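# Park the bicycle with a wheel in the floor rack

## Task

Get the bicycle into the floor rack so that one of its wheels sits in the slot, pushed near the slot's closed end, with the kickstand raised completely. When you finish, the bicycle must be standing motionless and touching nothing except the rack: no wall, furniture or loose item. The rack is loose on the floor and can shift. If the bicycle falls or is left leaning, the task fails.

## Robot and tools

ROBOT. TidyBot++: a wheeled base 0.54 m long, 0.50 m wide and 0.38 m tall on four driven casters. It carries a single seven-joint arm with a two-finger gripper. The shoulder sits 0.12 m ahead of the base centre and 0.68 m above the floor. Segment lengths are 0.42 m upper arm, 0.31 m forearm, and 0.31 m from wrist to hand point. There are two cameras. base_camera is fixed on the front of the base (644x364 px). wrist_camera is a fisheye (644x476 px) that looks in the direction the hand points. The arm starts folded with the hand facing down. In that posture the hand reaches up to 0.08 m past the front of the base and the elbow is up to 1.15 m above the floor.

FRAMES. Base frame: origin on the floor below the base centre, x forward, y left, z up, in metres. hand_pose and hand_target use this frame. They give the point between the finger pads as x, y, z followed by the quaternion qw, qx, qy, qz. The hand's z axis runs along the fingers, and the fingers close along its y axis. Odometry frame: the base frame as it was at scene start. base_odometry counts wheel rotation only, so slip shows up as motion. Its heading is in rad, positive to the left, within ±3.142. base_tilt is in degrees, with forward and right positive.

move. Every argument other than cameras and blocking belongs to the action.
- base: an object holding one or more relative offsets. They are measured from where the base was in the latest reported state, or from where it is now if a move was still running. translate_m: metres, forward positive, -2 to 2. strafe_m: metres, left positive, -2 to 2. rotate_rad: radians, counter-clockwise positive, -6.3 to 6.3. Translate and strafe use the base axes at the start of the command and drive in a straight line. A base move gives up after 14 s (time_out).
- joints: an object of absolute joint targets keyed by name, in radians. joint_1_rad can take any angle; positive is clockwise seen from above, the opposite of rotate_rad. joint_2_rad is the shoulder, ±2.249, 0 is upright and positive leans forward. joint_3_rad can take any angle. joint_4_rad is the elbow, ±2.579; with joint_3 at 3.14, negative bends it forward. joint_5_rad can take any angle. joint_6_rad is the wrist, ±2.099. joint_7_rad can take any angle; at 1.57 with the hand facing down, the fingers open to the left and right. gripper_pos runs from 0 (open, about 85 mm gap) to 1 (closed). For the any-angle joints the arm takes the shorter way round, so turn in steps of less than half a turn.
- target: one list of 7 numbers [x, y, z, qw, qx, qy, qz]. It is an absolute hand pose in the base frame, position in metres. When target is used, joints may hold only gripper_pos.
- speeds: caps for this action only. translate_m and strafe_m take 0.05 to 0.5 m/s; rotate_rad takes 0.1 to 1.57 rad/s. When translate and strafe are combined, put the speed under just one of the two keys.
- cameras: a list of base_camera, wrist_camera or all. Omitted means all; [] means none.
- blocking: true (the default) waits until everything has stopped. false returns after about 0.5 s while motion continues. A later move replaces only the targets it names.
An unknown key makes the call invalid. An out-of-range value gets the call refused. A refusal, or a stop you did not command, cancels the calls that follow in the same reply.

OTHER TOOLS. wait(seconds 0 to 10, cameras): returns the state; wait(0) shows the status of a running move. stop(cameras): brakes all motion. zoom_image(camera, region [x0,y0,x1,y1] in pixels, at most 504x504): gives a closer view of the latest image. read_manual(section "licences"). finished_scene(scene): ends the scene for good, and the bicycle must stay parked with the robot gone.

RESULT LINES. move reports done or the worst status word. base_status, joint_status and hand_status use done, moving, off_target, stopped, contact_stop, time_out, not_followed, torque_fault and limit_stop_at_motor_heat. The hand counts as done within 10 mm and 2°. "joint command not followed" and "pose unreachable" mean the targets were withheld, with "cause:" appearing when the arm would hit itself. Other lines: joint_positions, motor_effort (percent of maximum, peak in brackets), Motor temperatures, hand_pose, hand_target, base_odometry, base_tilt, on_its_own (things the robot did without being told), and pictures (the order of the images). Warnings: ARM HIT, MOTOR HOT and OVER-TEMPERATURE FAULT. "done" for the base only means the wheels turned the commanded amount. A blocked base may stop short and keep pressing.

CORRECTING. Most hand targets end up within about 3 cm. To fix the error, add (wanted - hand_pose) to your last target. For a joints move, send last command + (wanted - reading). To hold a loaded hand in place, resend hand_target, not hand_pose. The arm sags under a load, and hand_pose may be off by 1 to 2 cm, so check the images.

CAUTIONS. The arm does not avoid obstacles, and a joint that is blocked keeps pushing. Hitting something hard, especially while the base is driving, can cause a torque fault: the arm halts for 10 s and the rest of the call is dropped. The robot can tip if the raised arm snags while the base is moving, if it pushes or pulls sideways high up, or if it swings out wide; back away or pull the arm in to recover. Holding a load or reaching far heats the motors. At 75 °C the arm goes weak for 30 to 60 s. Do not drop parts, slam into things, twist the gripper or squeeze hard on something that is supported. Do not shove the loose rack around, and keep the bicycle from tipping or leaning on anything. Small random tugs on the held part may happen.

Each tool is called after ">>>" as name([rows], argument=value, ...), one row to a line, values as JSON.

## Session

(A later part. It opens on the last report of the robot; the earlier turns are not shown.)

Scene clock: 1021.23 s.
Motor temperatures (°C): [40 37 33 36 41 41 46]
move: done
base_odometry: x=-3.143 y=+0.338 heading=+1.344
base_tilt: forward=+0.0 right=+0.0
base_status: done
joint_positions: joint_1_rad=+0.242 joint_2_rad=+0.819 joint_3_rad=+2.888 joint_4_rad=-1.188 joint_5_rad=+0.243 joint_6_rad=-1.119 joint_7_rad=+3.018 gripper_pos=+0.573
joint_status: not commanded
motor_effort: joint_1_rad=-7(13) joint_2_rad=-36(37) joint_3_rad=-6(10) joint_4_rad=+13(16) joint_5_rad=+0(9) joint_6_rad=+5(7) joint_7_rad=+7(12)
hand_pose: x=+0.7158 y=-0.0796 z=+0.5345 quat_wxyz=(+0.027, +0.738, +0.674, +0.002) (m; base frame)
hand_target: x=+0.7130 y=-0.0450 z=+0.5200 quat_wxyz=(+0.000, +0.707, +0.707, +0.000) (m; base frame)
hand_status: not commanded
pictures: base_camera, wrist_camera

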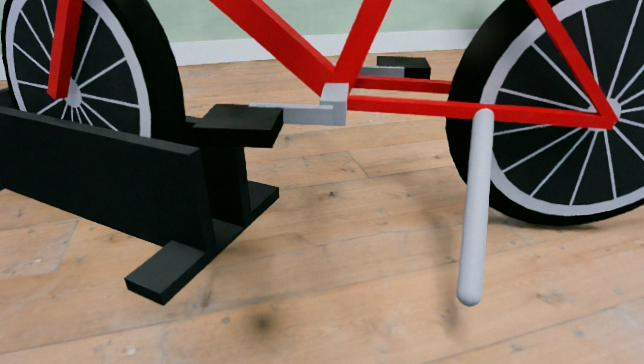

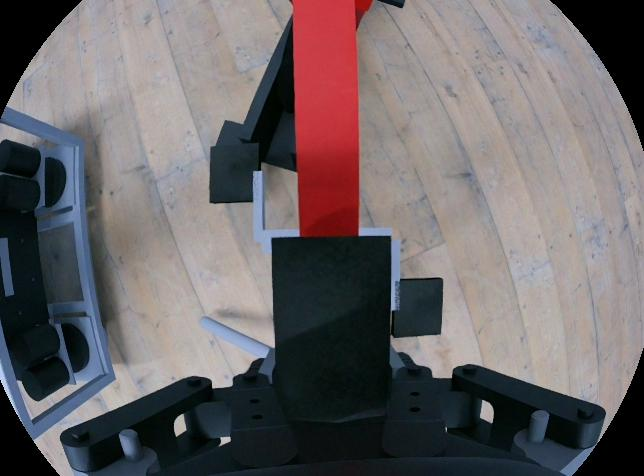

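>>> move(target=[0.655, -0.075, 0.517, 0.028, 0.7066, 0.7066, 0.028], cameras=[])

>>> move(target=[0.615, -0.075, 0.508, 0.0555, 0.7049, 0.7049, 0.0555], cameras=["all"])

Scene clock: 1032.57 s.
Motor temperatures (°C): [40 37 33 36 41 41 46]
move: off_target
base_odometry: x=-3.143 y=+0.338 heading=+1.344
base_tilt: forward=+0.0 right=+0.1
base_status: not commanded
joint_positions: joint_1_rad=+0.353 joint_2_rad=+0.702 joint_3_rad=+2.825 joint_4_rad=-1.457 joint_5_rad=+0.246 joint_6_rad=-0.913 joint_7_rad=+3.019 gripper_pos=+0.574
joint_status: not commanded
motor_effort: joint_1_rad=-2(7) joint_2_rad=-30(36) joint_3_rad=-4(7) joint_4_rad=+8(13) joint_5_rad=-2(4) joint_6_rad=-7(7) joint_7_rad=+2(7)
hand_pose: x=+0.6724 y=-0.0887 z=+0.5317 quat_wxyz=(+0.038, +0.740, +0.670, +0.038) (m; base frame)
hand_target: x=+0.6550 y=-0.0750 z=+0.5170 quat_wxyz=(+0.028, +0.707, +0.707, +0.028) (m; base frame)
hand_status: off_target (0.027 m and 5.9 deg from the pose sent, 0.063 m and 6.0 deg at the start)
pictures: none
No camera images: "cameras" was empty.

Scene clock: 1033.83 s.
Motor temperatures (°C): [40 37 33 36 41 41 46]
move: off_target
base_odometry: x=-3.143 y=+0.338 heading=+1.344
base_tilt: forward=+0.0 right=+0.0
base_status: not commanded
joint_positions: joint_1_rad=+0.444 joint_2_rad=+0.607 joint_3_rad=+2.768 joint_4_rad=-1.693 joint_5_rad=+0.263 joint_6_rad=-0.710 joint_7_rad=+3.019 gripper_pos=+0.574
joint_status: not commanded
motor_effort: joint_1_rad=-4(5) joint_2_rad=-25(31) joint_3_rad=-4(5) joint_4_rad=+5(7) joint_5_rad=+1(2) joint_6_rad=-4(7) joint_7_rad=+5(6)
hand_pose: x=+0.6331 y=-0.0874 z=+0.5264 quat_wxyz=(+0.056, +0.735, +0.672, +0.071) (m; base frame)
hand_target: x=+0.6150 y=-0.0750 z=+0.5080 quat_wxyz=(+0.056, +0.705, +0.705, +0.056) (m; base frame)
hand_status: off_target (0.029 m and 5.4 deg from the pose sent, 0.064 m and 6.4 deg at the start)
pictures: base_camera, wrist_camera

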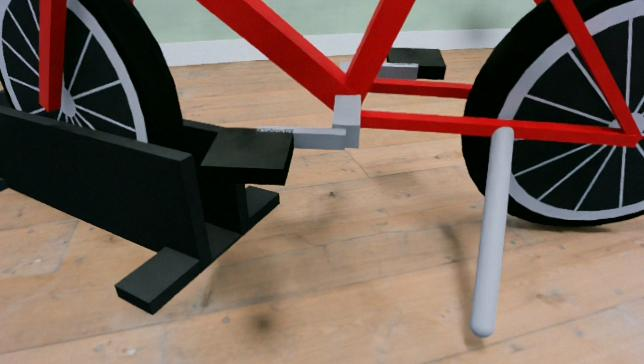

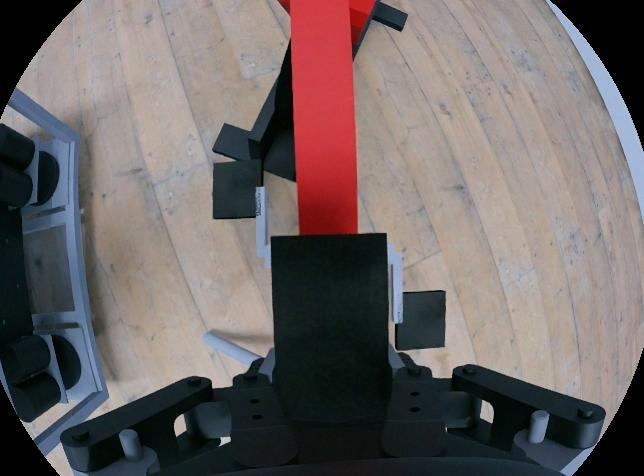

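>>> move(target=[0.59, -0.075, 0.50, 0.0555, 0.7049, 0.7049, 0.0555], cameras=["all"])

Scene clock: 1037.43 s.
Motor temperatures (°C): [40 37 33 36 41 41 46]
move: off_target
base_odometry: x=-3.143 y=+0.338 heading=+1.344
base_tilt: forward=+0.0 right=+0.0
base_status: not commanded
joint_positions: joint_1_rad=+0.476 joint_2_rad=+0.574 joint_3_rad=+2.750 joint_4_rad=-1.783 joint_5_rad=+0.282 joint_6_rad=-0.633 joint_7_rad=+3.013 gripper_pos=+0.574
joint_status: not commanded
motor_effort: joint_1_rad=-4(5) joint_2_rad=-22(25) joint_3_rad=-5(6) joint_4_rad=+3(5) joint_5_rad=+3(3) joint_6_rad=-5(7) joint_7_rad=+6(6)
hand_pose: x=+0.6163 y=-0.0878 z=+0.5236 quat_wxyz=(+0.066, +0.731, +0.675, +0.080) (m; base frame)
hand_target: x=+0.5900 y=-0.0750 z=+0.5000 quat_wxyz=(+0.056, +0.705, +0.705, +0.056) (m; base frame)
hand_status: off_target (0.038 m and 5.5 deg from the pose sent, 0.052 m and 5.4 deg at the start)
pictures: base_camera, wrist_camera

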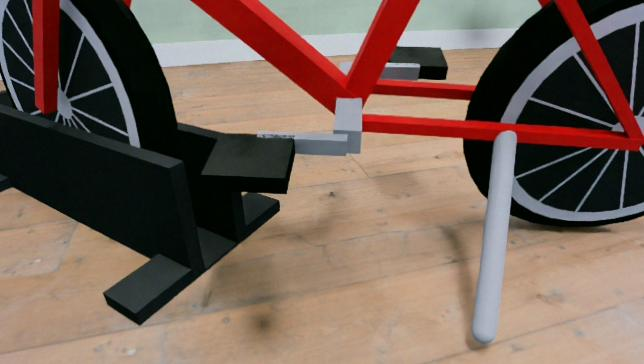

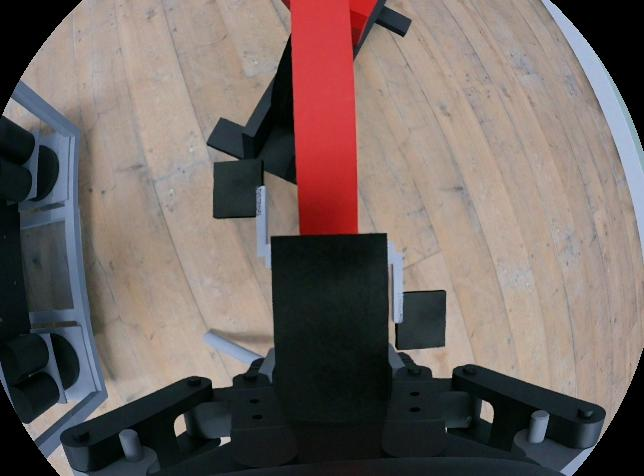

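>>> move(joints={"gripper_pos": 0.0}, cameras=["base_camera"])

>>> move(target=[0.60, -0.085, 0.66, 0.0555, 0.7049, 0.7049, 0.0555], cameras=["all"])

Scene clock: 1044.73 s.
Motor temperatures (°C): [40 37 33 36 41 41 46]
move: done
base_odometry: x=-3.143 y=+0.338 heading=+1.344
base_tilt: forward=+0.0 right=+0.0
base_status: not commanded
joint_positions: joint_1_rad=+0.471 joint_2_rad=+0.597 joint_3_rad=+2.735 joint_4_rad=-1.836 joint_5_rad=+0.304 joint_6_rad=-0.633 joint_7_rad=+3.013 gripper_pos=+0.000
joint_status: all done
motor_effort: joint_1_rad=-1(5) joint_2_rad=-29(31) joint_3_rad=-3(5) joint_4_rad=+10(12) joint_5_rad=+0(3) joint_6_rad=+2(6) joint_7_rad=+0(6)
hand_pose: x=+0.5877 y=-0.0735 z=+0.4997 quat_wxyz=(+0.039, +0.718, +0.692, +0.059) (m; base frame)
hand_target: x=+0.5900 y=-0.0750 z=+0.5000 quat_wxyz=(+0.056, +0.705, +0.705, +0.056) (m; base frame)
hand_status: not commanded
pictures: base_camera

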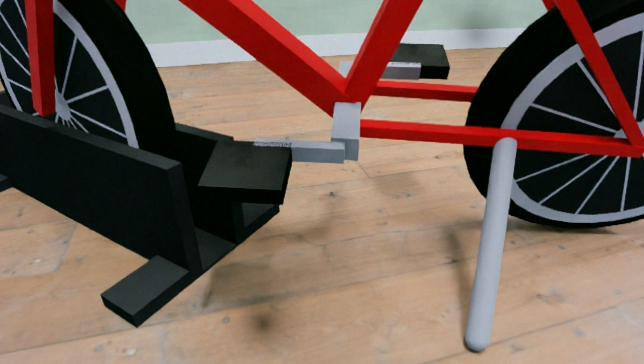

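Scene clock: 1046.43 s.
Motor temperatures (°C): [40 37 33 36 41 41 46]
move: off_target
base_odometry: x=-3.143 y=+0.338 heading=+1.344
base_tilt: forward=+0.0 right=+0.1
base_status: not commanded
joint_positions: joint_1_rad=+0.397 joint_2_rad=+0.382 joint_3_rad=+2.857 joint_4_rad=-1.584 joint_5_rad=+0.156 joint_6_rad=-0.988 joint_7_rad=+3.172 gripper_pos=+0.000
joint_status: not commanded
motor_effort: joint_1_rad=-1(1) joint_2_rad=-28(32) joint_3_rad=+0(3) joint_4_rad=+15(15) joint_5_rad=+0(1) joint_6_rad=+1(3) joint_7_rad=-1(1)
hand_pose: x=+0.6137 y=-0.1016 z=+0.6526 quat_wxyz=(+0.089, +0.717, +0.689, +0.053) (m; base frame)
hand_target: x=+0.6000 y=-0.0850 z=+0.6600 quat_wxyz=(+0.056, +0.705, +0.705, +0.056) (m; base frame)
hand_status: off_target (0.023 m and 4.5 deg from the pose sent, 0.161 m and 2.9 deg at the start)
pictures: base_camera, wrist_camera

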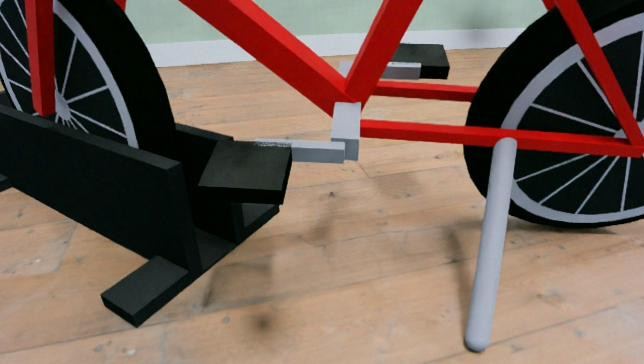

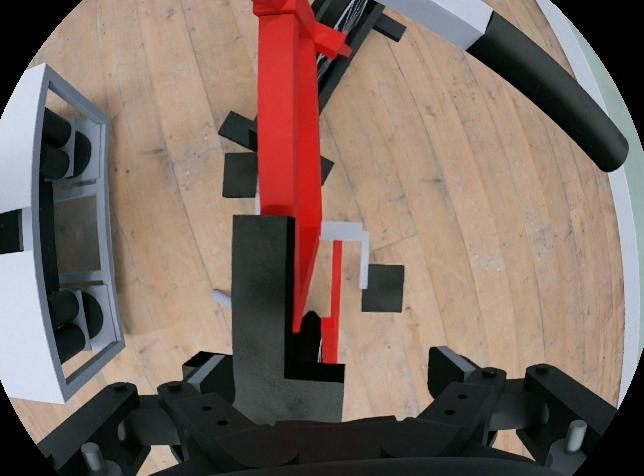

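>>> move(target=[0.55, -0.10, 0.78, 0, 0.7071, 0.7071, 0], cameras=[])

>>> move(base={"translate_m": -0.27}, joints={"gripper_pos": 1}, cameras=["all"])

Scene clock: 1069.40 s.
Motor temperatures (°C): [39 37 33 36 41 41 46]
move: off_target
base_odometry: x=-3.143 y=+0.338 heading=+1.344
base_tilt: forward=-0.1 right=+0.0
base_status: not commanded
joint_positions: joint_1_rad=+0.353 joint_2_rad=+0.336 joint_3_rad=+2.958 joint_4_rad=-1.251 joint_5_rad=+0.124 joint_6_rad=-1.521 joint_7_rad=+3.248 gripper_pos=+0.000
joint_status: not commanded
motor_effort: joint_1_rad=-1(1) joint_2_rad=-27(30) joint_3_rad=+0(1) joint_4_rad=+15(17) joint_5_rad=+1(1) joint_6_rad=+0(2) joint_7_rad=+0(0)
hand_pose: x=+0.5650 y=-0.1239 z=+0.7656 quat_wxyz=(+0.034, +0.731, +0.681, -0.014) (m; base frame)
hand_target: x=+0.5500 y=-0.1000 z=+0.7800 quat_wxyz=(+0.000, +0.707, +0.707, +0.000) (m; base frame)
hand_status: off_target (0.032 m and 5.9 deg from the pose sent, 0.142 m and 12.1 deg at the start)
pictures: none
No camera images: "cameras" was empty.

Scene clock: 1071.23 s.
Motor temperatures (°C): [39 37 33 36 41 41 46]
move: done
base_odometry: x=-3.204 y=+0.075 heading=+1.344
base_tilt: forward=-0.1 right=+0.0
base_status: done
joint_positions: joint_1_rad=+0.350 joint_2_rad=+0.327 joint_3_rad=+2.960 joint_4_rad=-1.250 joint_5_rad=+0.123 joint_6_rad=-1.529 joint_7_rad=+3.249 gripper_pos=+0.999
joint_status: all done
motor_effort: joint_1_rad=-1(2) joint_2_rad=-27(30) joint_3_rad=+1(1) joint_4_rad=+15(16) joint_5_rad=+1(1) joint_6_rad=+0(2) joint_7_rad=+0(0)
hand_pose: x=+0.5625 y=-0.1220 z=+0.7699 quat_wxyz=(+0.035, +0.731, +0.682, -0.014) (m; base frame)
hand_target: x=+0.5500 y=-0.1000 z=+0.7800 quat_wxyz=(+0.000, +0.707, +0.707, +0.000) (m; base frame)
hand_status: not commanded
pictures: base_camera, wrist_camera

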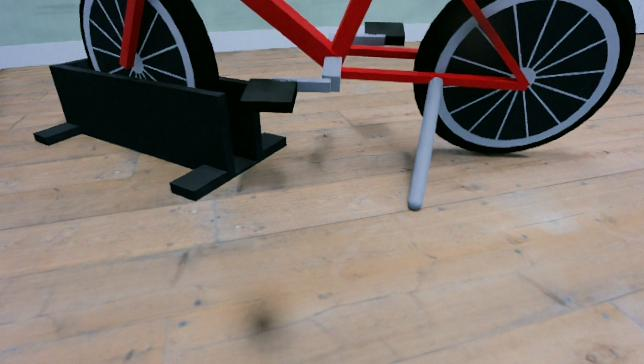

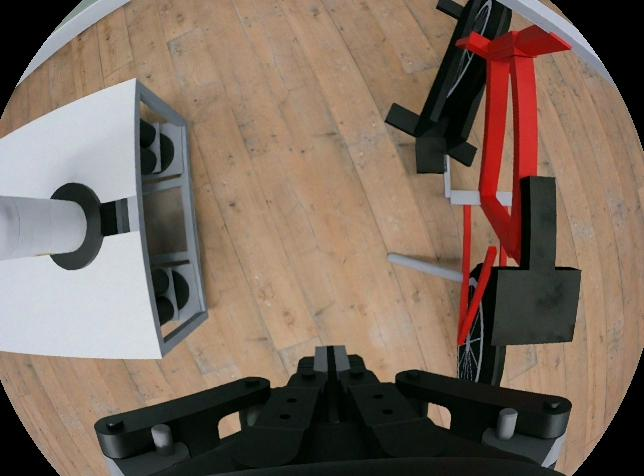

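>>> move(target=[0.60, 0.20, 0.35, 0, 0.924, 0, 0.383], cameras=[])

>>> move(target=[0.78, 0.22, 0.14, 0, 0.924, 0, 0.383], cameras=["all"])

Scene clock: 1082.40 s.
Motor temperatures (°C): [39 37 33 36 41 41 46]
move: off_target
base_odometry: x=-3.204 y=+0.075 heading=+1.344
base_tilt: forward=+0.0 right=+0.0
base_status: not commanded
joint_positions: joint_1_rad=-0.742 joint_2_rad=+1.066 joint_3_rad=+3.254 joint_4_rad=-2.176 joint_5_rad=-0.444 joint_6_rad=+0.747 joint_7_rad=+1.414 gripper_pos=+0.999
joint_status: not commanded
motor_effort: joint_1_rad=-1(3) joint_2_rad=-32(36) joint_3_rad=+5(5) joint_4_rad=+1(15) joint_5_rad=-1(1) joint_6_rad=+5(7) joint_7_rad=+0(0)
hand_pose: x=+0.5881 y=+0.2254 z=+0.3368 quat_wxyz=(-0.008, +0.935, +0.063, +0.348) (m; base frame)
hand_target: x=+0.6000 y=+0.2000 z=+0.3500 quat_wxyz=(+0.000, +0.924, +0.000, +0.383) (m; base frame)
hand_status: off_target (0.031 m and 8.4 deg from the pose sent, 0.530 m and 95.9 deg at the start)
pictures: none
No camera images: "cameras" was empty.

Scene clock: 1084.57 s.
Motor temperatures (°C): [39 37 33 36 41 41 46]
move: off_target
base_odometry: x=-3.204 y=+0.075 heading=+1.344
base_tilt: forward=-0.1 right=+0.0
base_status: not commanded
joint_positions: joint_1_rad=-0.597 joint_2_rad=+1.604 joint_3_rad=+3.325 joint_4_rad=-1.335 joint_5_rad=-0.472 joint_6_rad=+0.566 joint_7_rad=+1.414 gripper_pos=+0.999
joint_status: not commanded
motor_effort: joint_1_rad=-1(1) joint_2_rad=-42(43) joint_3_rad=+5(6) joint_4_rad=+6(6) joint_5_rad=+0(1) joint_6_rad=+6(8) joint_7_rad=+0(0)
hand_pose: x=+0.7792 y=+0.2432 z=+0.1526 quat_wxyz=(-0.026, +0.915, +0.007, +0.403) (m; base frame)
hand_target: x=+0.7800 y=+0.2200 z=+0.1400 quat_wxyz=(+0.000, +0.924, +0.000, +0.383) (m; base frame)
hand_status: off_target (0.026 m and 4.0 deg from the pose sent, 0.275 m and 8.4 deg at the start)
pictures: base_camera, wrist_camera

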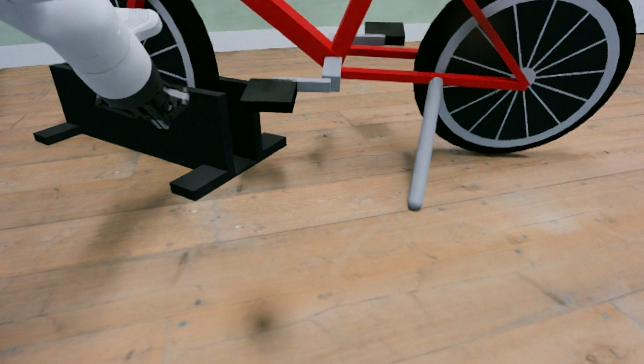

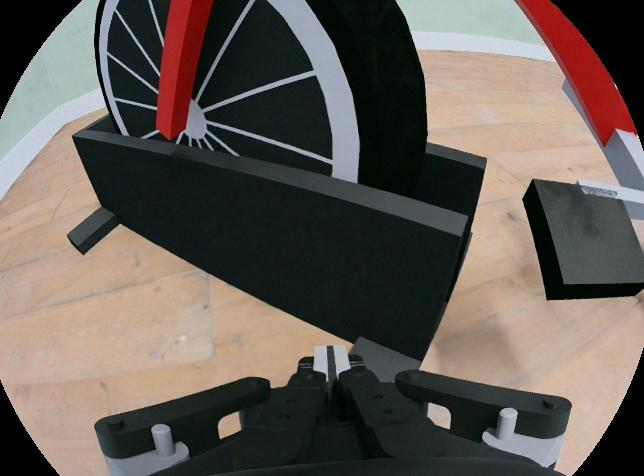

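>>> move(target=[0.79, 0.195, 0.09, 0, 0.924, 0, 0.383], cameras=["base_camera"])

>>> move(base={"translate_m": 0.10}, speeds={"translate_m": 0.1}, cameras=["all"])

Scene clock: 1089.43 s.
Motor temperatures (°C): [39 37 33 36 41 41 46]
move: off_target
base_odometry: x=-3.204 y=+0.075 heading=+1.344
base_tilt: forward=-0.1 right=+0.0
base_status: not commanded
joint_positions: joint_1_rad=-0.513 joint_2_rad=+1.734 joint_3_rad=+3.325 joint_4_rad=-1.197 joint_5_rad=-0.473 joint_6_rad=+0.562 joint_7_rad=+1.433 gripper_pos=+0.999
joint_status: not commanded
motor_effort: joint_1_rad=-1(3) joint_2_rad=-42(45) joint_3_rad=+5(6) joint_4_rad=+6(7) joint_5_rad=+0(1) joint_6_rad=+7(8) joint_7_rad=+0(0)
hand_pose: x=+0.7939 y=+0.1946 z=+0.0985 quat_wxyz=(-0.013, +0.915, -0.013, +0.403) (m; base frame)
hand_target: x=+0.7900 y=+0.1950 z=+0.0900 quat_wxyz=(+0.000, +0.924, +0.000, +0.383) (m; base frame)
hand_status: off_target (0.009 m and 3.2 deg from the pose sent, 0.080 m and 4.0 deg at the start)
pictures: base_camera

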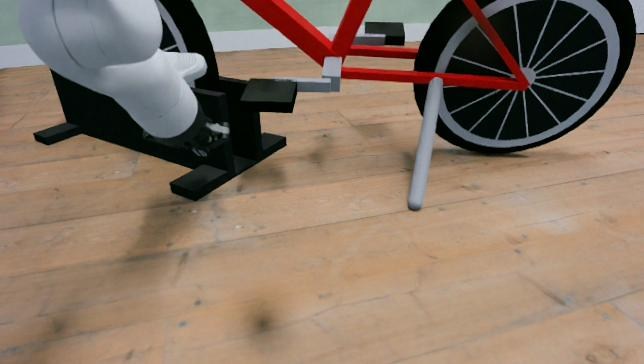

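Scene clock: 1090.97 s.
Motor temperatures (°C): [39 37 33 36 41 41 46]
move: done
base_odometry: x=-3.181 y=+0.173 heading=+1.344
base_tilt: forward=+0.0 right=+0.0
base_status: done
joint_positions: joint_1_rad=-0.538 joint_2_rad=+1.752 joint_3_rad=+3.301 joint_4_rad=-1.196 joint_5_rad=-0.473 joint_6_rad=+0.527 joint_7_rad=+1.433 gripper_pos=+0.999
joint_status: not commanded
motor_effort: joint_1_rad=+7(7) joint_2_rad=-46(47) joint_3_rad=+11(12) joint_4_rad=+8(11) joint_5_rad=-1(2) joint_6_rad=+11(12) joint_7_rad=+0(0)
hand_pose: x=+0.7666 y=+0.2147 z=+0.0757 quat_wxyz=(-0.020, +0.927, -0.006, +0.375) (m; base frame)
hand_target: x=+0.7900 y=+0.1950 z=+0.0900 quat_wxyz=(+0.000, +0.924, +0.000, +0.383) (m; base frame)
hand_status: not commanded
pictures: base_camera, wrist_camera

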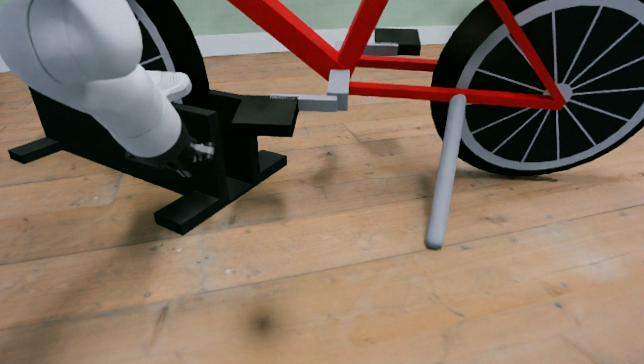

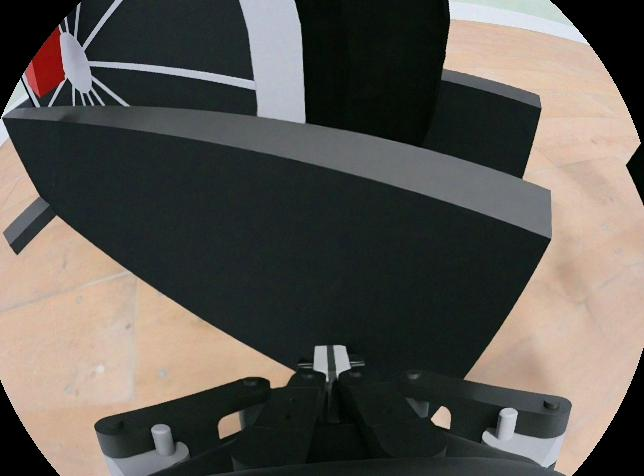

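>>> move(base={"translate_m": 0.06}, speeds={"translate_m": 0.1}, cameras=["all"])

Scene clock: 1094.37 s.
Motor temperatures (°C): [39 37 33 36 41 41 46]
move: done
base_odometry: x=-3.168 y=+0.231 heading=+1.345
base_tilt: forward=+0.0 right=+0.0
base_status: done
joint_positions: joint_1_rad=-0.552 joint_2_rad=+1.772 joint_3_rad=+3.286 joint_4_rad=-1.195 joint_5_rad=-0.473 joint_6_rad=+0.507 joint_7_rad=+1.434 gripper_pos=+0.999
joint_status: not commanded
motor_effort: joint_1_rad=+8(10) joint_2_rad=-47(50) joint_3_rad=+11(14) joint_4_rad=+7(13) joint_5_rad=-2(3) joint_6_rad=+10(15) joint_7_rad=+0(0)
hand_pose: x=+0.7445 y=+0.2225 z=+0.0564 quat_wxyz=(-0.022, +0.935, -0.002, +0.354) (m; base frame)
hand_target: x=+0.7900 y=+0.1950 z=+0.0900 quat_wxyz=(+0.000, +0.924, +0.000, +0.383) (m; base frame)
hand_status: not commanded
pictures: base_camera, wrist_camera

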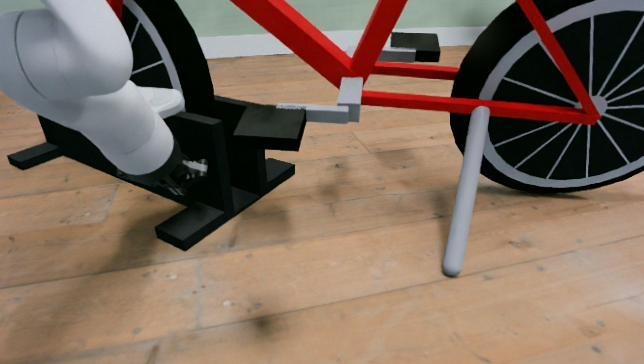

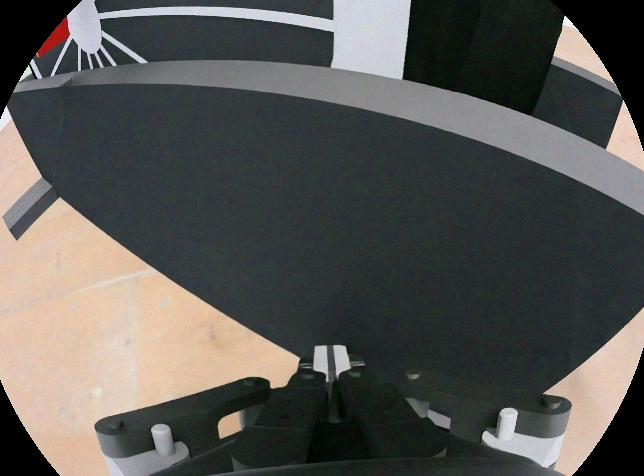

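>>> move(target=[0.79, 0.165, 0.12, 0, 0.924, 0, 0.383], cameras=[])

>>> move(base={"translate_m": 0.05}, speeds={"translate_m": 0.1}, cameras=["all"])

Scene clock: 1098.33 s.
Motor temperatures (°C): [39 38 33 36 41 41 46]
move: off_target
base_odometry: x=-3.168 y=+0.231 heading=+1.345
base_tilt: forward=+0.0 right=+0.0
base_status: not commanded
joint_positions: joint_1_rad=-0.505 joint_2_rad=+1.725 joint_3_rad=+3.258 joint_4_rad=-1.286 joint_5_rad=-0.436 joint_6_rad=+0.507 joint_7_rad=+1.434 gripper_pos=+0.999
joint_status: not commanded
motor_effort: joint_1_rad=+11(11) joint_2_rad=-48(49) joint_3_rad=+11(12) joint_4_rad=+5(7) joint_5_rad=-3(4) joint_6_rad=+10(11) joint_7_rad=+0(0)
hand_pose: x=+0.7292 y=+0.1965 z=+0.0626 quat_wxyz=(-0.014, +0.944, -0.014, +0.330) (m; base frame)
hand_target: x=+0.7900 y=+0.1650 z=+0.1200 quat_wxyz=(+0.000, +0.924, +0.000, +0.383) (m; base frame)
hand_status: off_target (0.089 m and 6.8 deg from the pose sent, 0.097 m and 4.4 deg at the start)
pictures: none
No camera images: "cameras" was empty.

Scene clock: 1099.40 s.
Motor temperatures (°C): [39 38 33 36 41 41 46]
move: done
base_odometry: x=-3.157 y=+0.280 heading=+1.345
base_tilt: forward=-0.1 right=+0.0
base_status: done
joint_positions: joint_1_rad=-0.482 joint_2_rad=+1.716 joint_3_rad=+3.251 joint_4_rad=-1.309 joint_5_rad=-0.436 joint_6_rad=+0.507 joint_7_rad=+1.434 gripper_pos=+0.999
joint_status: not commanded
motor_effort: joint_1_rad=+7(13) joint_2_rad=-49(50) joint_3_rad=+12(13) joint_4_rad=+6(10) joint_5_rad=-3(4) joint_6_rad=+9(13) joint_7_rad=+0(0)
hand_pose: x=+0.7255 y=+0.1818 z=+0.0627 quat_wxyz=(-0.009, +0.946, -0.026, +0.323) (m; base frame)
hand_target: x=+0.7900 y=+0.1650 z=+0.1200 quat_wxyz=(+0.000, +0.924, +0.000, +0.383) (m; base frame)
hand_status: not commanded
pictures: base_camera, wrist_camera

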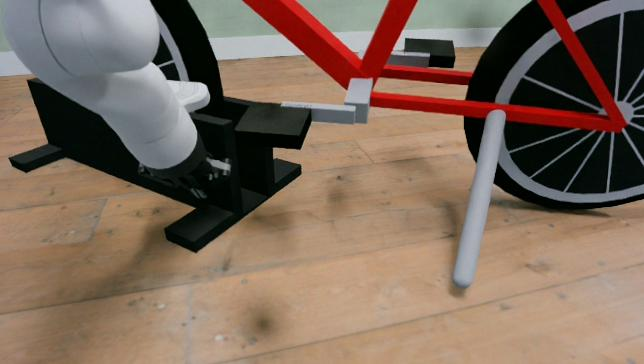

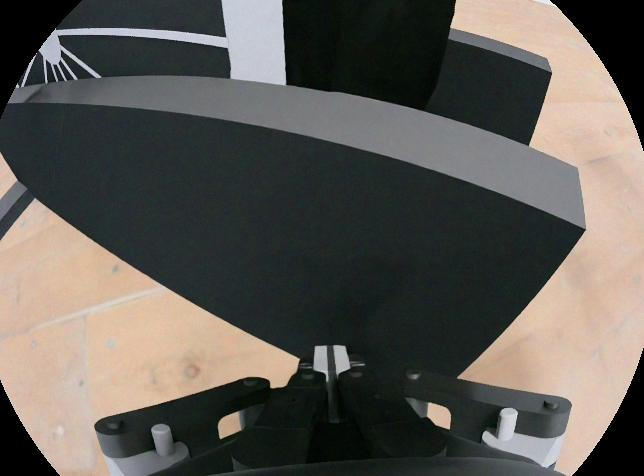

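>>> move(base={"translate_m": 0.06}, speeds={"translate_m": 0.1}, cameras=["all"])

Scene clock: 1109.23 s.
Motor temperatures (°C): [39 38 33 36 41 41 46]
move: done
base_odometry: x=-3.144 y=+0.338 heading=+1.345
base_tilt: forward=-0.1 right=+0.0
base_status: done
joint_positions: joint_1_rad=-0.473 joint_2_rad=+1.713 joint_3_rad=+3.248 joint_4_rad=-1.325 joint_5_rad=-0.436 joint_6_rad=+0.507 joint_7_rad=+1.434 gripper_pos=+0.999
joint_status: not commanded
motor_effort: joint_1_rad=+5(10) joint_2_rad=-48(53) joint_3_rad=+11(14) joint_4_rad=+6(11) joint_5_rad=-2(3) joint_6_rad=+10(14) joint_7_rad=+0(0)
hand_pose: x=+0.7201 y=+0.1736 z=+0.0610 quat_wxyz=(-0.005, +0.948, -0.031, +0.317) (m; base frame)
hand_target: x=+0.7900 y=+0.1650 z=+0.1200 quat_wxyz=(+0.000, +0.924, +0.000, +0.383) (m; base frame)
hand_status: not commanded
pictures: base_camera, wrist_camera

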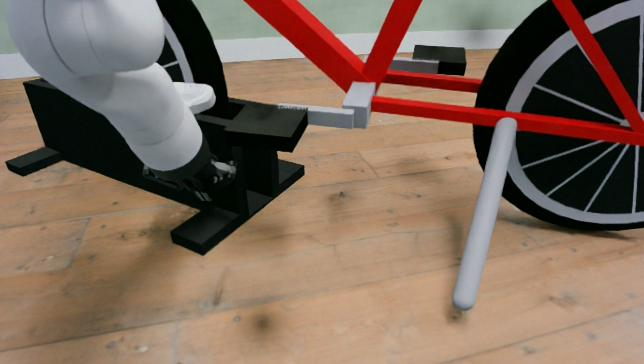

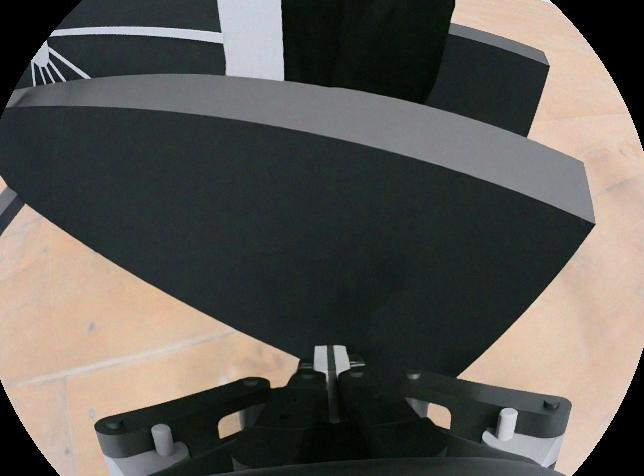

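>>> move(base={"translate_m": 0.06}, speeds={"translate_m": 0.1}, cameras=["all"])

Scene clock: 1114.57 s.
Motor temperatures (°C): [39 38 33 36 41 41 46]
move: done
base_odometry: x=-3.131 y=+0.397 heading=+1.346
base_tilt: forward=+0.0 right=+0.0
base_status: done
joint_positions: joint_1_rad=-0.468 joint_2_rad=+1.715 joint_3_rad=+3.246 joint_4_rad=-1.334 joint_5_rad=-0.436 joint_6_rad=+0.507 joint_7_rad=+1.434 gripper_pos=+0.999
joint_status: not commanded
motor_effort: joint_1_rad=+4(9) joint_2_rad=-48(53) joint_3_rad=+11(13) joint_4_rad=+7(13) joint_5_rad=-3(3) joint_6_rad=+10(15) joint_7_rad=+0(0)
hand_pose: x=+0.7151 y=+0.1684 z=+0.0580 quat_wxyz=(-0.003, +0.949, -0.034, +0.312) (m; base frame)
hand_target: x=+0.7900 y=+0.1650 z=+0.1200 quat_wxyz=(+0.000, +0.924, +0.000, +0.383) (m; base frame)
hand_status: not commanded
pictures: base_camera, wrist_camera

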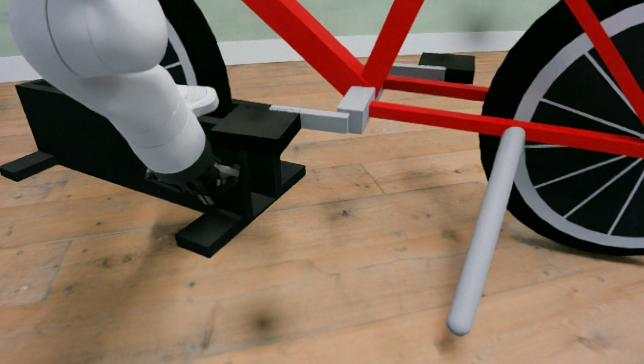

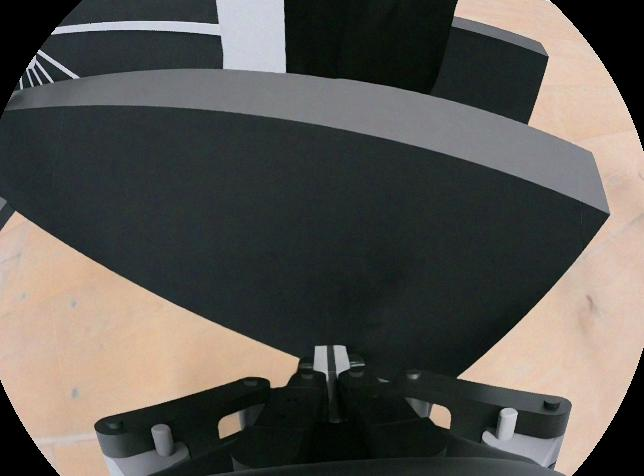

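>>> move(base={"translate_m": -0.35}, cameras=[])

>>> move(target=[0.60, 0.0, 0.80, 0.0, 0.924, 0.0, 0.383], cameras=["all"])

Scene clock: 1119.67 s.
Motor temperatures (°C): [39 38 33 36 41 41 46]
move: done
base_odometry: x=-3.209 y=+0.055 heading=+1.347
base_tilt: forward=-0.1 right=+0.1
base_status: done
joint_positions: joint_1_rad=-0.443 joint_2_rad=+1.660 joint_3_rad=+3.270 joint_4_rad=-1.316 joint_5_rad=-0.436 joint_6_rad=+0.507 joint_7_rad=+1.434 gripper_pos=+0.999
joint_status: not commanded
motor_effort: joint_1_rad=+0(4) joint_2_rad=-41(52) joint_3_rad=+4(10) joint_4_rad=+5(6) joint_5_rad=+0(2) joint_6_rad=+6(10) joint_7_rad=+0(0)
hand_pose: x=+0.7640 y=+0.1615 z=+0.0992 quat_wxyz=(-0.006, +0.936, -0.045, +0.348) (m; base frame)
hand_target: x=+0.7900 y=+0.1650 z=+0.1200 quat_wxyz=(+0.000, +0.924, +0.000, +0.383) (m; base frame)
hand_status: not commanded
pictures: none
No camera images: "cameras" was empty.

Scene clock: 1122.60 s.
Motor temperatures (°C): [39 38 33 36 41 41 46]
move: off_target
base_odometry: x=-3.209 y=+0.055 heading=+1.347
base_tilt: forward=-0.1 right=+0.1
base_status: not commanded
joint_positions: joint_1_rad=-0.023 joint_2_rad=-0.086 joint_3_rad=+3.175 joint_4_rad=-1.902 joint_5_rad=-0.077 joint_6_rad=-0.453 joint_7_rad=+1.498 gripper_pos=+0.999
joint_status: not commanded
motor_effort: joint_1_rad=-1(2) joint_2_rad=-16(46) joint_3_rad=+2(6) joint_4_rad=+19(20) joint_5_rad=+0(1) joint_6_rad=+6(8) joint_7_rad=+0(0)
hand_pose: x=+0.6269 y=+0.0064 z=+0.8254 quat_wxyz=(-0.045, +0.904, -0.062, +0.421) (m; base frame)
hand_target: x=+0.6000 y=+0.0000 z=+0.8000 quat_wxyz=(+0.000, +0.924, +0.000, +0.383) (m; base frame)
hand_status: off_target (0.038 m and 10.1 deg from the pose sent, 0.738 m and 6.7 deg at the start)
pictures: base_camera, wrist_camera

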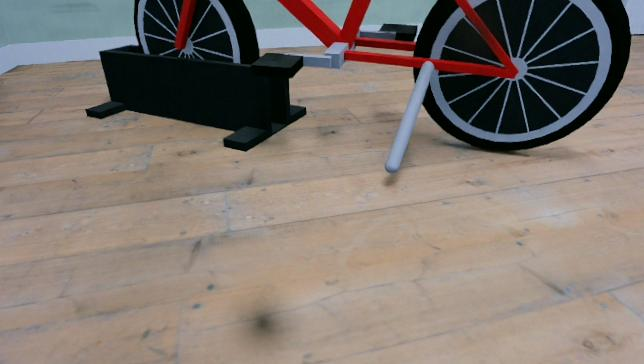

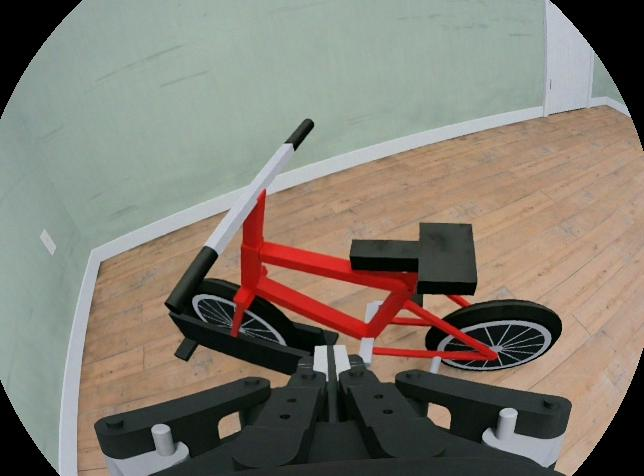

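>>> zoom_image(camera="base_camera", region=[220, 20, 480, 200])

Scaled by 1.938.

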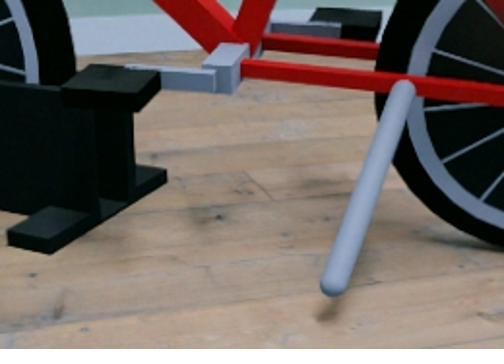

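>>> move(base={"translate_m": 0.30, "strafe_m": -0.2}, speeds={"translate_m": 0.3}, joints={"joint_1_rad": 0, "joint_2_rad": -0.35, "joint_3_rad": 3.14, "joint_4_rad": -2.55, "joint_5_rad": 0, "joint_6_rad": -0.6, "joint_7_rad": 1.57}, cameras=["base_camera"])

>>> move(target=[0.50, 0.13, 0.25, 0, 0.954, 0, 0.301], cameras=["all"])

Scene clock: 1142.03 s.
Motor temperatures (°C): [39 38 33 36 41 41 46]
move: done
base_odometry: x=-2.947 y=+0.303 heading=+1.347
base_tilt: forward=-0.1 right=+0.0
base_status: done
joint_positions: joint_1_rad=-0.012 joint_2_rad=-0.328 joint_3_rad=+3.158 joint_4_rad=-2.521 joint_5_rad=-0.072 joint_6_rad=-0.527 joint_7_rad=+1.498 gripper_pos=+0.999
joint_status: all done
motor_effort: joint_1_rad=-1(2) joint_2_rad=-3(16) joint_3_rad=+2(3) joint_4_rad=+14(19) joint_5_rad=+0(2) joint_6_rad=+4(8) joint_7_rad=+0(1)
hand_pose: x=+0.3670 y=+0.0120 z=+0.6136 quat_wxyz=(-0.034, +0.975, -0.064, +0.208) (m; base frame)
hand_target: x=+0.3331 y=+0.0016 z=+0.5987 quat_wxyz=(+0.000, +0.985, +0.000, +0.170) (m; base frame)
hand_status: not commanded
pictures: base_camera

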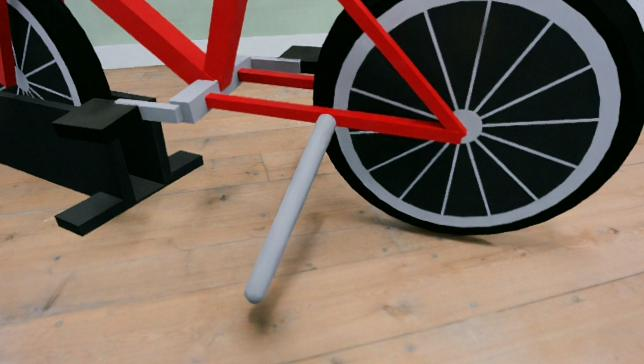

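Scene clock: 1145.30 s.
Motor temperatures (°C): [39 38 33 36 41 41 46]
move: off_target
base_odometry: x=-2.947 y=+0.303 heading=+1.347
base_tilt: forward=-0.1 right=+0.0
base_status: not commanded
joint_positions: joint_1_rad=-0.576 joint_2_rad=+1.350 joint_3_rad=+3.158 joint_4_rad=-2.384 joint_5_rad=-0.262 joint_6_rad=+1.042 joint_7_rad=+1.292 gripper_pos=+0.999
joint_status: not commanded
motor_effort: joint_1_rad=-1(2) joint_2_rad=-28(29) joint_3_rad=+3(3) joint_4_rad=-7(15) joint_5_rad=-1(1) joint_6_rad=+5(5) joint_7_rad=+0(0)
hand_pose: x=+0.4650 y=+0.1333 z=+0.2388 quat_wxyz=(+0.002, +0.968, +0.054, +0.245) (m; base frame)
hand_target: x=+0.5000 y=+0.1300 z=+0.2500 quat_wxyz=(+0.000, +0.954, +0.000, +0.301) (m; base frame)
hand_status: off_target (0.037 m and 9.1 deg from the pose sent, 0.405 m and 13.7 deg at the start)
pictures: base_camera, wrist_camera

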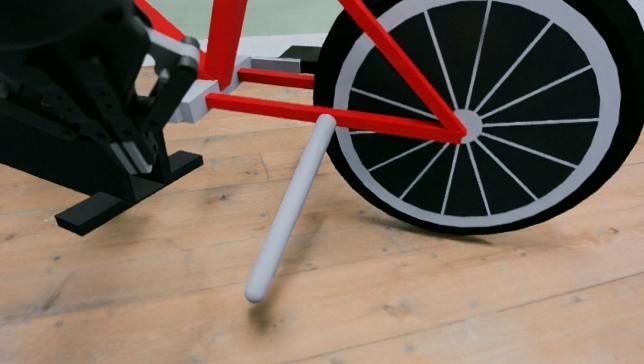

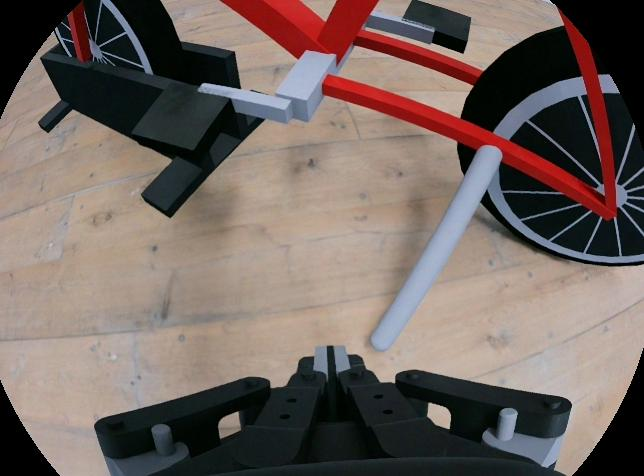

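>>> move(target=[0.62, 0.13, 0.09, 0, 0.954, 0, 0.301], cameras=["base_camera"])

>>> move(target=[0.625, 0.06, 0.08, 0, 0.954, 0, 0.301], cameras=["all"])

Scene clock: 1153.10 s.
Motor temperatures (°C): [39 38 33 36 41 41 46]
move: off_target
base_odometry: x=-2.947 y=+0.303 heading=+1.347
base_tilt: forward=-0.1 right=+0.1
base_status: not commanded
joint_positions: joint_1_rad=-0.427 joint_2_rad=+1.630 joint_3_rad=+3.165 joint_4_rad=-1.758 joint_5_rad=-0.262 joint_6_rad=+0.889 joint_7_rad=+1.315 gripper_pos=+0.999
joint_status: not commanded
motor_effort: joint_1_rad=-1(1) joint_2_rad=-35(35) joint_3_rad=+2(3) joint_4_rad=-2(8) joint_5_rad=+0(1) joint_6_rad=+5(7) joint_7_rad=+0(0)
hand_pose: x=+0.6248 y=+0.1490 z=+0.1060 quat_wxyz=(-0.029, +0.945, -0.025, +0.323) (m; base frame)
hand_target: x=+0.6200 y=+0.1300 z=+0.0900 quat_wxyz=(+0.000, +0.954, +0.000, +0.301) (m; base frame)
hand_status: off_target (0.025 m and 5.2 deg from the pose sent, 0.215 m and 9.1 deg at the start)
pictures: base_camera

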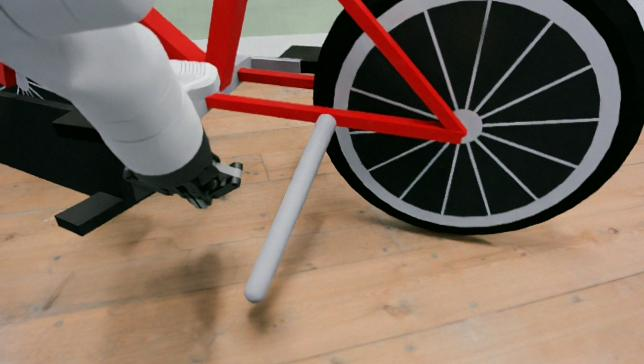

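Scene clock: 1154.33 s.
Motor temperatures (°C): [39 38 33 36 41 41 46]
move: off_target
base_odometry: x=-2.947 y=+0.303 heading=+1.347
base_tilt: forward=+0.0 right=-0.1
base_status: not commanded
joint_positions: joint_1_rad=-0.236 joint_2_rad=+1.646 joint_3_rad=+3.145 joint_4_rad=-1.758 joint_5_rad=-0.177 joint_6_rad=+0.889 joint_7_rad=+1.399 gripper_pos=+0.999
joint_status: not commanded
motor_effort: joint_1_rad=+5(6) joint_2_rad=-31(36) joint_3_rad=+7(11) joint_4_rad=-1(4) joint_5_rad=-3(6) joint_6_rad=+4(7) joint_7_rad=+0(1)
hand_pose: x=+0.6315 y=+0.0789 z=+0.0952 quat_wxyz=(-0.014, +0.949, -0.043, +0.311) (m; base frame)
hand_target: x=+0.6250 y=+0.0600 z=+0.0800 quat_wxyz=(+0.000, +0.954, +0.000, +0.301) (m; base frame)
hand_status: off_target (0.025 m and 5.3 deg from the pose sent, 0.093 m and 5.2 deg at the start)
pictures: base_camera, wrist_camera

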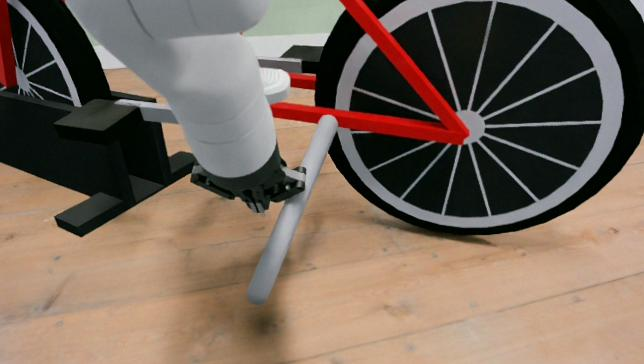

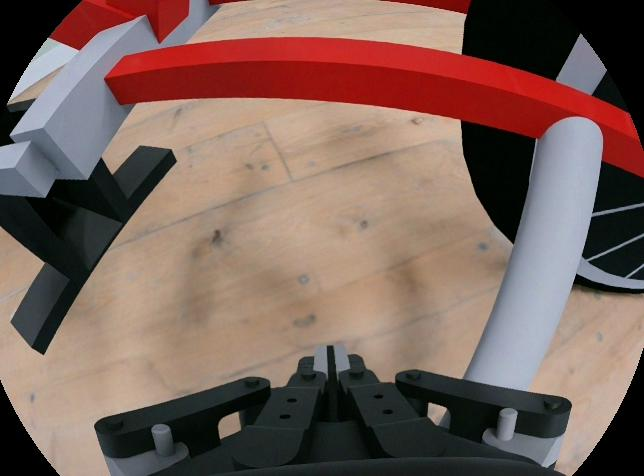

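>>> move(target=[0.61, 0.01, 0.07, 0, 0.954, 0, 0.301], cameras=["base_camera"])

>>> move(target=[0.61, -0.04, 0.075, 0, 0.954, 0, 0.301], cameras=["base_camera", "wrist_camera"])

Scene clock: 1160.00 s.
Motor temperatures (°C): [39 38 33 36 41 41 46]
move: off_target
base_odometry: x=-2.947 y=+0.303 heading=+1.347
base_tilt: forward=+0.0 right=+0.0
base_status: not commanded
joint_positions: joint_1_rad=-0.067 joint_2_rad=+1.693 joint_3_rad=+3.112 joint_4_rad=-1.771 joint_5_rad=-0.047 joint_6_rad=+0.894 joint_7_rad=+1.463 gripper_pos=+0.999
joint_status: not commanded
motor_effort: joint_1_rad=+4(11) joint_2_rad=-31(33) joint_3_rad=+7(14) joint_4_rad=-1(4) joint_5_rad=-3(7) joint_6_rad=+5(7) joint_7_rad=+0(1)
hand_pose: x=+0.6037 y=+0.0387 z=+0.0708 quat_wxyz=(-0.025, +0.959, -0.044, +0.281) (m; base frame)
hand_target: x=+0.6100 y=+0.0100 z=+0.0700 quat_wxyz=(+0.000, +0.954, +0.000, +0.301) (m; base frame)
hand_status: off_target (0.029 m and 6.3 deg from the pose sent, 0.076 m and 5.3 deg at the start)
pictures: base_camera

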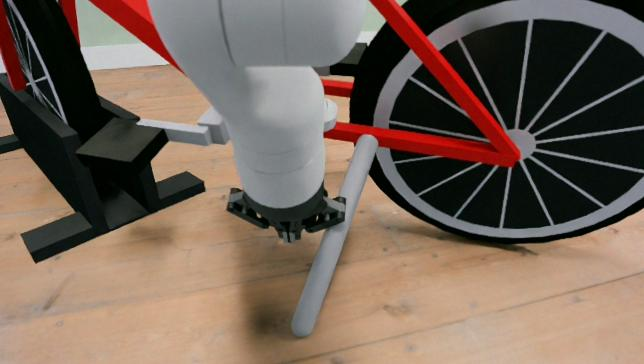

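Scene clock: 1161.33 s.
Motor temperatures (°C): [39 38 33 36 41 41 46]
move: off_target
base_odometry: x=-2.947 y=+0.303 heading=+1.347
base_tilt: forward=-0.1 right=+0.0
base_status: not commanded
joint_positions: joint_1_rad=+0.086 joint_2_rad=+1.693 joint_3_rad=+3.096 joint_4_rad=-1.803 joint_5_rad=+0.062 joint_6_rad=+0.895 joint_7_rad=+1.538 gripper_pos=+0.999
joint_status: not commanded
motor_effort: joint_1_rad=+7(11) joint_2_rad=-31(33) joint_3_rad=+8(13) joint_4_rad=+6(7) joint_5_rad=-4(6) joint_6_rad=+5(6) joint_7_rad=+0(1)
hand_pose: x=+0.5893 y=+0.0007 z=+0.0707 quat_wxyz=(-0.032, +0.962, -0.041, +0.268) (m; base frame)
hand_target: x=+0.6100 y=-0.0400 z=+0.0750 quat_wxyz=(+0.000, +0.954, +0.000, +0.301) (m; base frame)
hand_status: off_target (0.046 m and 7.1 deg from the pose sent, 0.079 m and 6.3 deg at the start)
pictures: base_camera, wrist_camera

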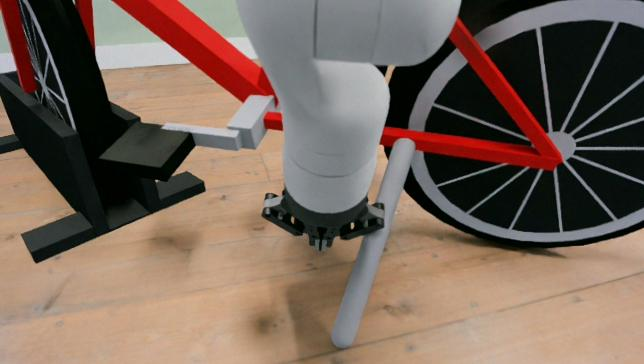

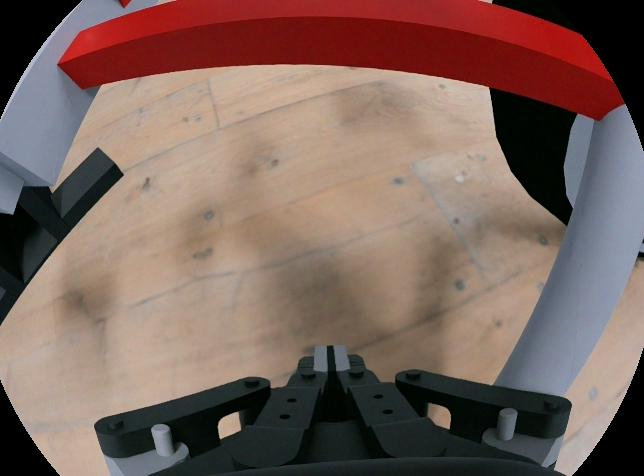

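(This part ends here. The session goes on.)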